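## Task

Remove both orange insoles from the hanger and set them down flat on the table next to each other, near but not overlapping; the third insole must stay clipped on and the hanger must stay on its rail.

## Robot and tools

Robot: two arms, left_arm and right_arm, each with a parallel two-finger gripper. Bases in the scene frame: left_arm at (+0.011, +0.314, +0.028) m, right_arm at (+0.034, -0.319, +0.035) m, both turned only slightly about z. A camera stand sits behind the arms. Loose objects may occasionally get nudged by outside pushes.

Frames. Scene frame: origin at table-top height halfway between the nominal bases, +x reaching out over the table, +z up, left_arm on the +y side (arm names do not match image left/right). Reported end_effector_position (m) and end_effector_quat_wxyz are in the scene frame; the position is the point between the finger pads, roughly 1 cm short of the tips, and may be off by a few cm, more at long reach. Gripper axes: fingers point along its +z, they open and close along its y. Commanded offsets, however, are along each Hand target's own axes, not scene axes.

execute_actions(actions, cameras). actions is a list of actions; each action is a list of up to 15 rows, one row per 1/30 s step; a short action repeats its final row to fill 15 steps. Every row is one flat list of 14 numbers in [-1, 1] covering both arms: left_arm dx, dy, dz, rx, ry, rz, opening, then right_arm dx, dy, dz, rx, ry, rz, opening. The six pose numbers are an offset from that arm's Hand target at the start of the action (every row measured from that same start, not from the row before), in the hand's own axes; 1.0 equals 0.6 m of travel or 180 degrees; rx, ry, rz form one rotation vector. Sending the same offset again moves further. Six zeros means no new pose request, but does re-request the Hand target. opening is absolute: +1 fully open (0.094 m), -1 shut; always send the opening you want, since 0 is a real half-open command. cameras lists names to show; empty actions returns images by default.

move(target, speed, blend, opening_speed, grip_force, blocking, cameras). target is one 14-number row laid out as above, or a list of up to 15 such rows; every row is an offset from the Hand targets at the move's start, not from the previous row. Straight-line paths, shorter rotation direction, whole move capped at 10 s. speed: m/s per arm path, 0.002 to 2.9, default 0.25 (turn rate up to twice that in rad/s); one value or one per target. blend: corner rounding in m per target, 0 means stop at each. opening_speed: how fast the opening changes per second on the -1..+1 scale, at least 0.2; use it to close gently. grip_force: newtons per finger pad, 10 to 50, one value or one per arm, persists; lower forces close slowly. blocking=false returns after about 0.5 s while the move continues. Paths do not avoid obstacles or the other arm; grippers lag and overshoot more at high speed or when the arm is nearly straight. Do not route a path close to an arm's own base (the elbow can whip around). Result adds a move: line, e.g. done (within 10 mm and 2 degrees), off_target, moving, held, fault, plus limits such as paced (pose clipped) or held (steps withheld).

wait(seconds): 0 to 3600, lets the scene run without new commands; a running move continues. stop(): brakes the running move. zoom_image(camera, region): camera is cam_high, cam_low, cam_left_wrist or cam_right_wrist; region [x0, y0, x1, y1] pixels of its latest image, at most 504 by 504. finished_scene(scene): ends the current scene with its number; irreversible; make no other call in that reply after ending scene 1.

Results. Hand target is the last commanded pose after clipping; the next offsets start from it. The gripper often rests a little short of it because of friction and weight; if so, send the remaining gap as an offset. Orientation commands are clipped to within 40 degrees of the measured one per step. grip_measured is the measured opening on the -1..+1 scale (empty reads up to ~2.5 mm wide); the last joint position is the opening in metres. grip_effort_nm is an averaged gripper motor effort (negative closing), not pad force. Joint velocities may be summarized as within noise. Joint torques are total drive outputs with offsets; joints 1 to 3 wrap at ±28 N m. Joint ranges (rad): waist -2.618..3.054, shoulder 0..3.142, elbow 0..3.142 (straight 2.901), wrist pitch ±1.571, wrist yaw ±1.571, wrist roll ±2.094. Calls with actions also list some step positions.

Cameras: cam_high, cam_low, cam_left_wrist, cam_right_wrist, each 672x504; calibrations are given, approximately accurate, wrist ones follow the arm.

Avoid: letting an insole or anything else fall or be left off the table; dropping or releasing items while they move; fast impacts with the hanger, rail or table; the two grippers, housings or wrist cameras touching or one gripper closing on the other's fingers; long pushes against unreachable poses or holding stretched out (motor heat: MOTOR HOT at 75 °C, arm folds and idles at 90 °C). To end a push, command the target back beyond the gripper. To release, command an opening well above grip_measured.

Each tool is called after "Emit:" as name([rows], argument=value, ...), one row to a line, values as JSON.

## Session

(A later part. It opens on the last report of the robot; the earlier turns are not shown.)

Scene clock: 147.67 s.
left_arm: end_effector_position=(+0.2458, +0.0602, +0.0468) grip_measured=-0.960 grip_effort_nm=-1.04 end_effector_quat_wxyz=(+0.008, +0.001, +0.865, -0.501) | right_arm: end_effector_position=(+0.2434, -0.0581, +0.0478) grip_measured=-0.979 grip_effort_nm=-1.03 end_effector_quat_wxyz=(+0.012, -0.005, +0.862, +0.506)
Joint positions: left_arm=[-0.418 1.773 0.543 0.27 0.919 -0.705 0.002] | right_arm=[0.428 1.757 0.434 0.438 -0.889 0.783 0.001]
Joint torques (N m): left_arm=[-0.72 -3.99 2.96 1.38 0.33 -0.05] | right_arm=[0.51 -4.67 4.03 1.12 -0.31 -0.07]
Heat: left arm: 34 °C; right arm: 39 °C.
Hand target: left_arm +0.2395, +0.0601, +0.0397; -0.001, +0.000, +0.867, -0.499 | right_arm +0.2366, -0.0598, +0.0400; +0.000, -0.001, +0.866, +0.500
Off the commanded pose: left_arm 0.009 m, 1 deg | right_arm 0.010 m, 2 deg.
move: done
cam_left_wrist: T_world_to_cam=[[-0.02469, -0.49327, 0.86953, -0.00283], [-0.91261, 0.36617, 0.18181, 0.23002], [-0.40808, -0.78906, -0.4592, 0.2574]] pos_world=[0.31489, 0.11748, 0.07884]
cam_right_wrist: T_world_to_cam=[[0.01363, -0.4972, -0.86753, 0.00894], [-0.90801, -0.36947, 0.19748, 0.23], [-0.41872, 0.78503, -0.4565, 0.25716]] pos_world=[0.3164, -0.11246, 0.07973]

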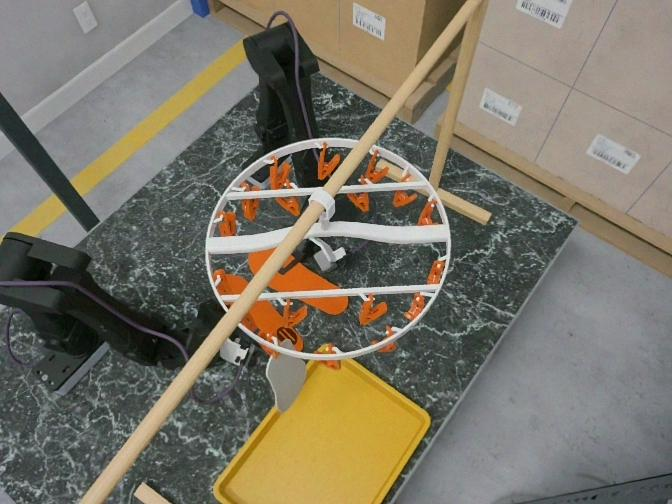

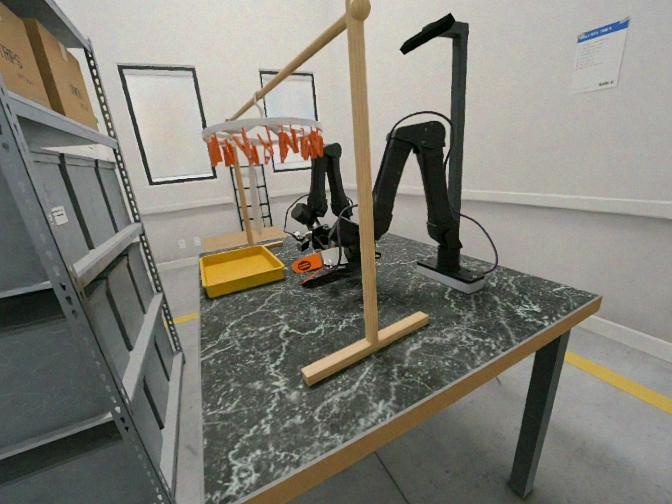

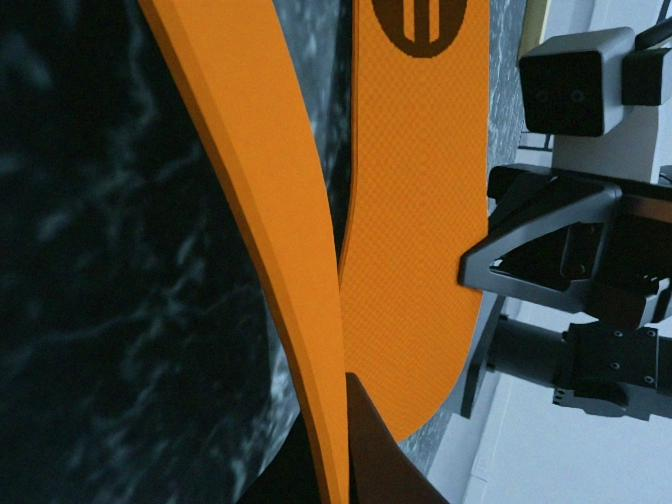

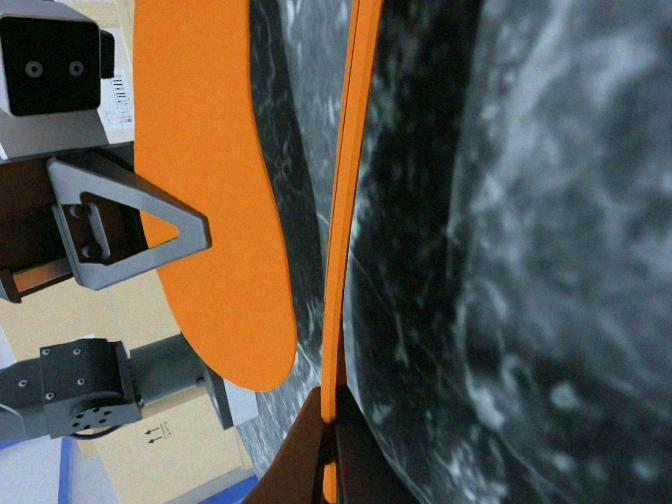

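Emit:
move(target=[0,0.029,0.017,0,0.036,0,-1,0,-0.029,0.017,0,0.036,0,-1], speed=0.08, cameras=["all"])

Emit:
zoom_image(camera="cam_high", region=[200, 210, 370, 370])

Emit:
zoom_image(camera="cam_low", region=[260, 200, 400, 320])

Scene clock: 164.67 s.
left_arm: end_effector_position=(+0.2358, +0.0612, +0.0189) grip_measured=-0.960 grip_effort_nm=-1.04 end_effector_quat_wxyz=(-0.045, +0.026, +0.869, -0.492) | right_arm: end_effector_position=(+0.2370, -0.0595, +0.0220) grip_measured=-0.979 grip_effort_nm=-1.03 end_effector_quat_wxyz=(-0.039, -0.029, +0.866, +0.498)
Joint positions: left_arm=[-0.408 1.915 0.622 0.141 0.977 -0.554 0.002] | right_arm=[0.407 1.901 0.519 0.314 -0.962 0.636 0.001]
Joint torques (N m): left_arm=[0.64 -4.44 5.64 0.83 0.57 0.09] | right_arm=[-0.53 -5.29 6.01 0.68 -0.53 -0.11]
Heat: left arm: 33 °C; right arm: 38 °C.
Hand target: left_arm +0.2395, +0.0599, +0.0197; -0.050, +0.028, +0.865, -0.498 | right_arm +0.2367, -0.0596, +0.0198; -0.049, -0.029, +0.865, +0.499
Off the commanded pose: left_arm 0.004 m, 1 deg | right_arm 0.002 m, 1 deg.
move: done
cam_left_wrist: T_world_to_cam=[[-0.01387, -0.5092, 0.86053, 0.02024], [-0.85947, 0.44589, 0.24999, 0.20683], [-0.511, -0.73614, -0.44383, 0.26202]] pos_world=[0.31193, 0.11097, 0.04717]
cam_right_wrist: T_world_to_cam=[[0.00524, -0.5124, -0.85873, -0.01329], [-0.85557, -0.44684, 0.26141, 0.21023], [-0.51766, 0.73333, -0.44074, 0.26373]] pos_world=[0.31646, -0.10627, 0.04987]

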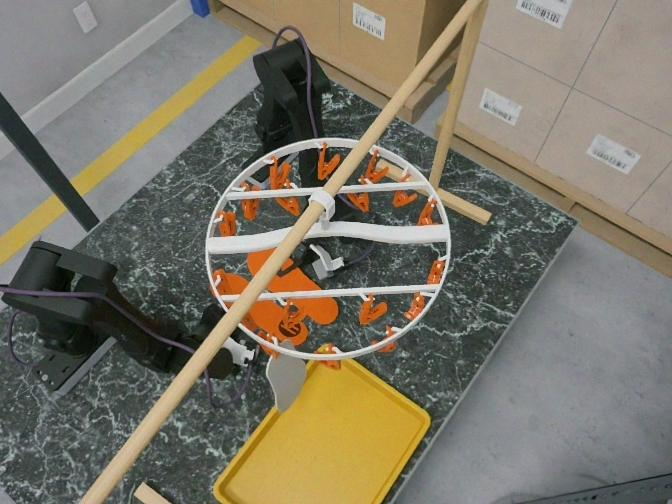

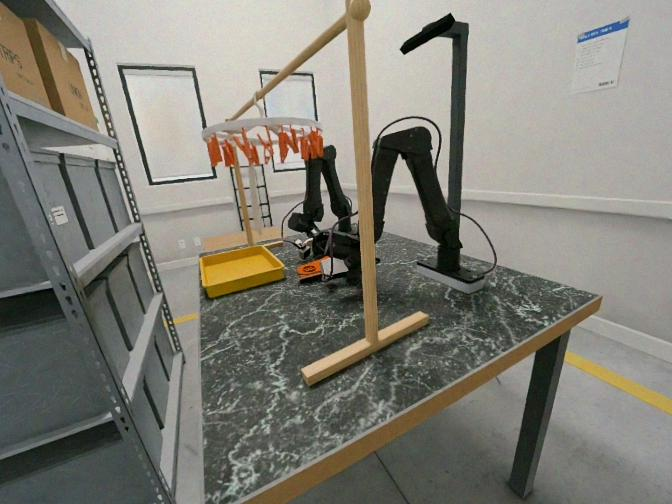

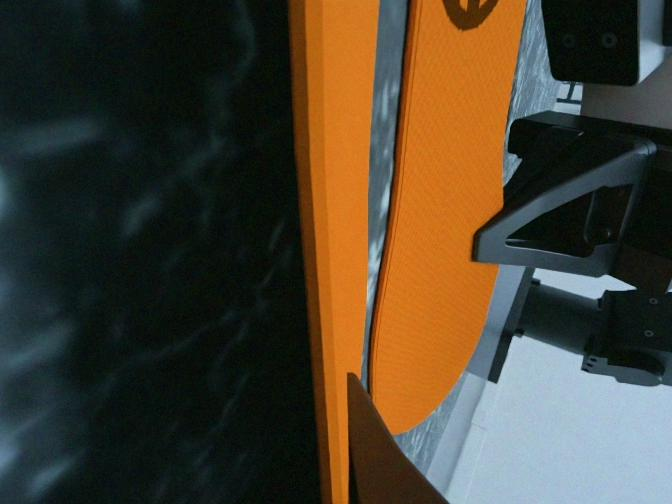

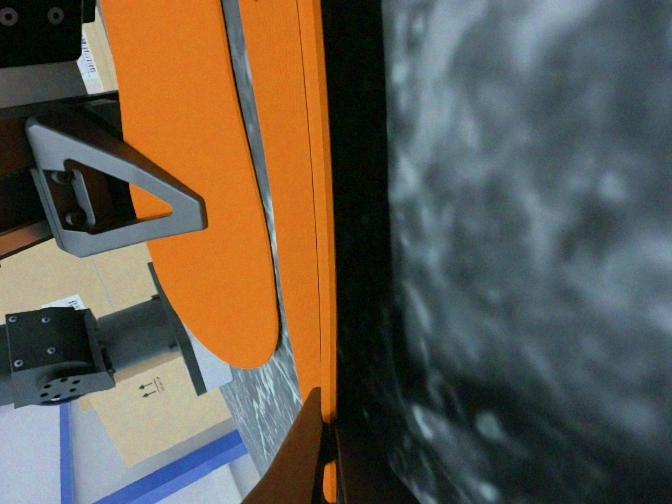

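Scaled by 2.965 from the camera's image (finer frame: 960x720).

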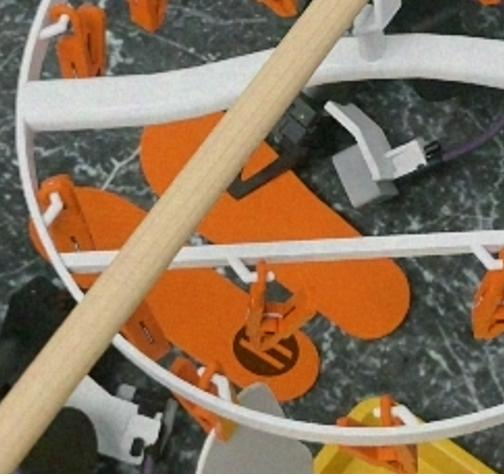

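Scaled by 3.600 from the camera's image (finer frame: 960x720).

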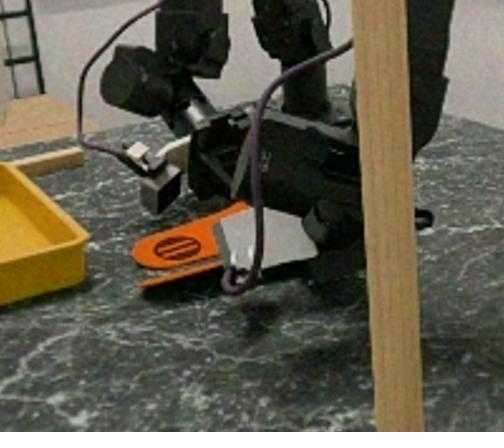

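Emit:
move([
  [0,0,0,0,0,0,-0.7,0,0,0,0,0,0,-0.7],
  [0,0.067,-0.115,0,0,0,-0.7,0,-0.067,-0.115,0,0,0,-0.7],
], speed=0.06, opening_speed=0.5, cameras=["all"])

Emit:
zoom_image(camera="cam_high", region=[200, 210, 370, 370])

Emit:
zoom_image(camera="cam_low", region=[260, 200, 400, 320])

Scene clock: 172.97 s.
left_arm: end_effector_position=(+0.2417, +0.1400, +0.0173) grip_measured=-0.702 grip_effort_nm=0.09 end_effector_quat_wxyz=(-0.051, +0.028, +0.871, -0.489) | right_arm: end_effector_position=(+0.2426, -0.1399, +0.0187) grip_measured=-0.702 grip_effort_nm=0.10 end_effector_quat_wxyz=(-0.046, -0.029, +0.869, +0.492)
Joint positions: left_arm=[-0.105 1.955 0.729 -0.427 1.025 0.025 0.014] | right_arm=[0.076 1.919 0.616 -0.303 -1.033 0.018 0.014]
Joint torques (N m): left_arm=[0.65 -4.46 5.27 0.18 0.61 0.1] | right_arm=[-0.46 -5.22 5.57 0.02 -0.62 -0.11]
Heat: left arm: 34 °C; right arm: 38 °C.
Hand target: left_arm +0.2474, +0.1395, +0.0193; -0.050, +0.028, +0.865, -0.498 | right_arm +0.2445, -0.1391, +0.0192; -0.049, -0.029, +0.865, +0.499
Off the commanded pose: left_arm 0.006 m, 1 deg | right_arm 0.002 m, 1 deg.
move: done
cam_left_wrist: T_world_to_cam=[[-0.01261, -0.51569, 0.85668, 0.0625], [-0.85296, 0.45266, 0.25993, 0.17443], [-0.52183, -0.72743, -0.44557, 0.32378]] pos_world=[0.31853, 0.1888, 0.04539]
cam_right_wrist: T_world_to_cam=[[-0.00035, -0.52417, -0.85161, -0.05768], [-0.84959, -0.44903, 0.27673, 0.17805], [-0.52745, 0.72362, -0.44517, 0.32531]] pos_world=[0.32283, -0.18568, 0.04643]

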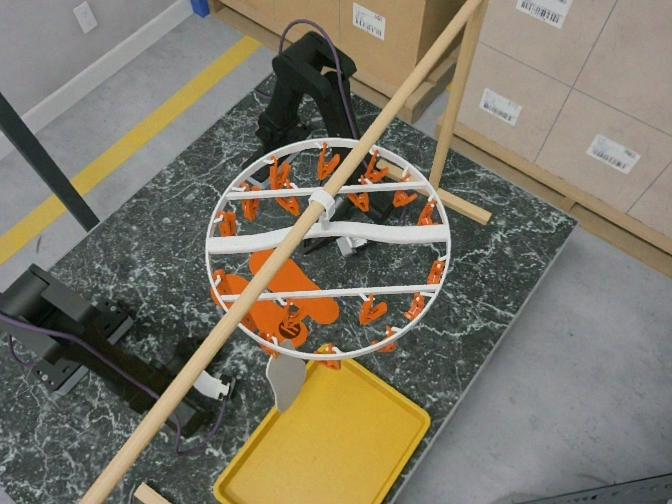

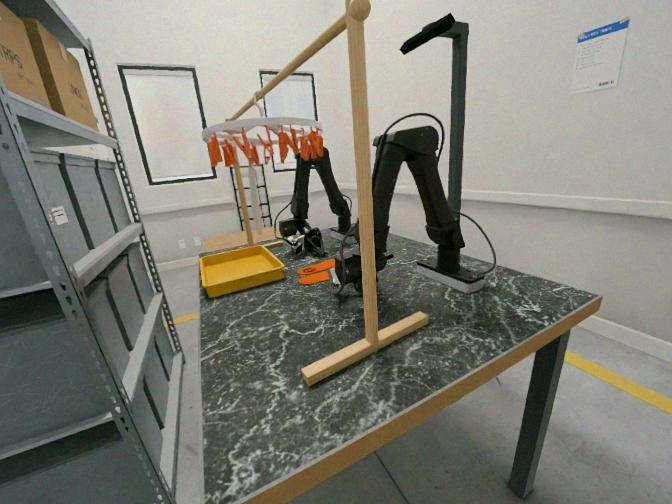

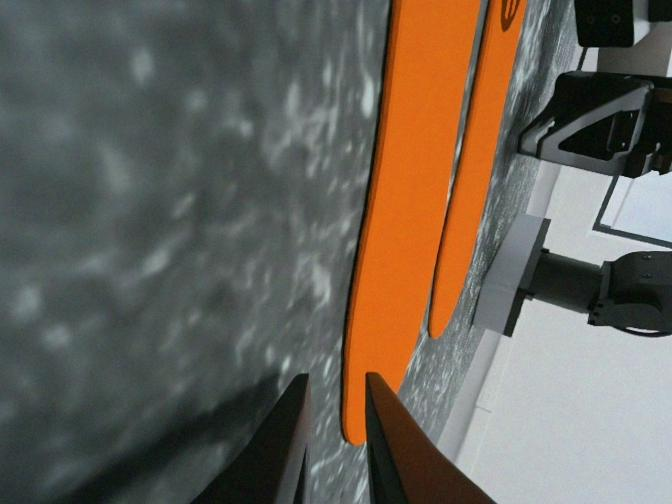

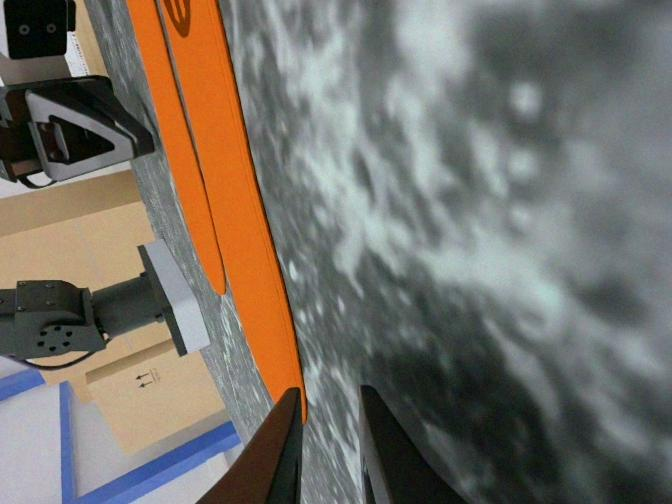

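Scaled by 2.965 from the camera's image (finer frame: 960x720).

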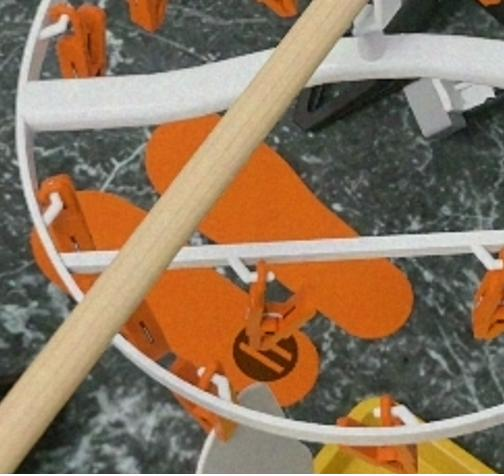

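Scaled by 3.600 from the camera's image (finer frame: 960x720).

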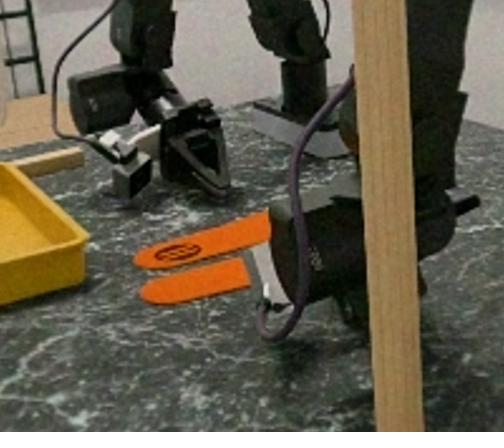

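Emit:
finished_scene(scene=1)

The scene is finished: the task was done.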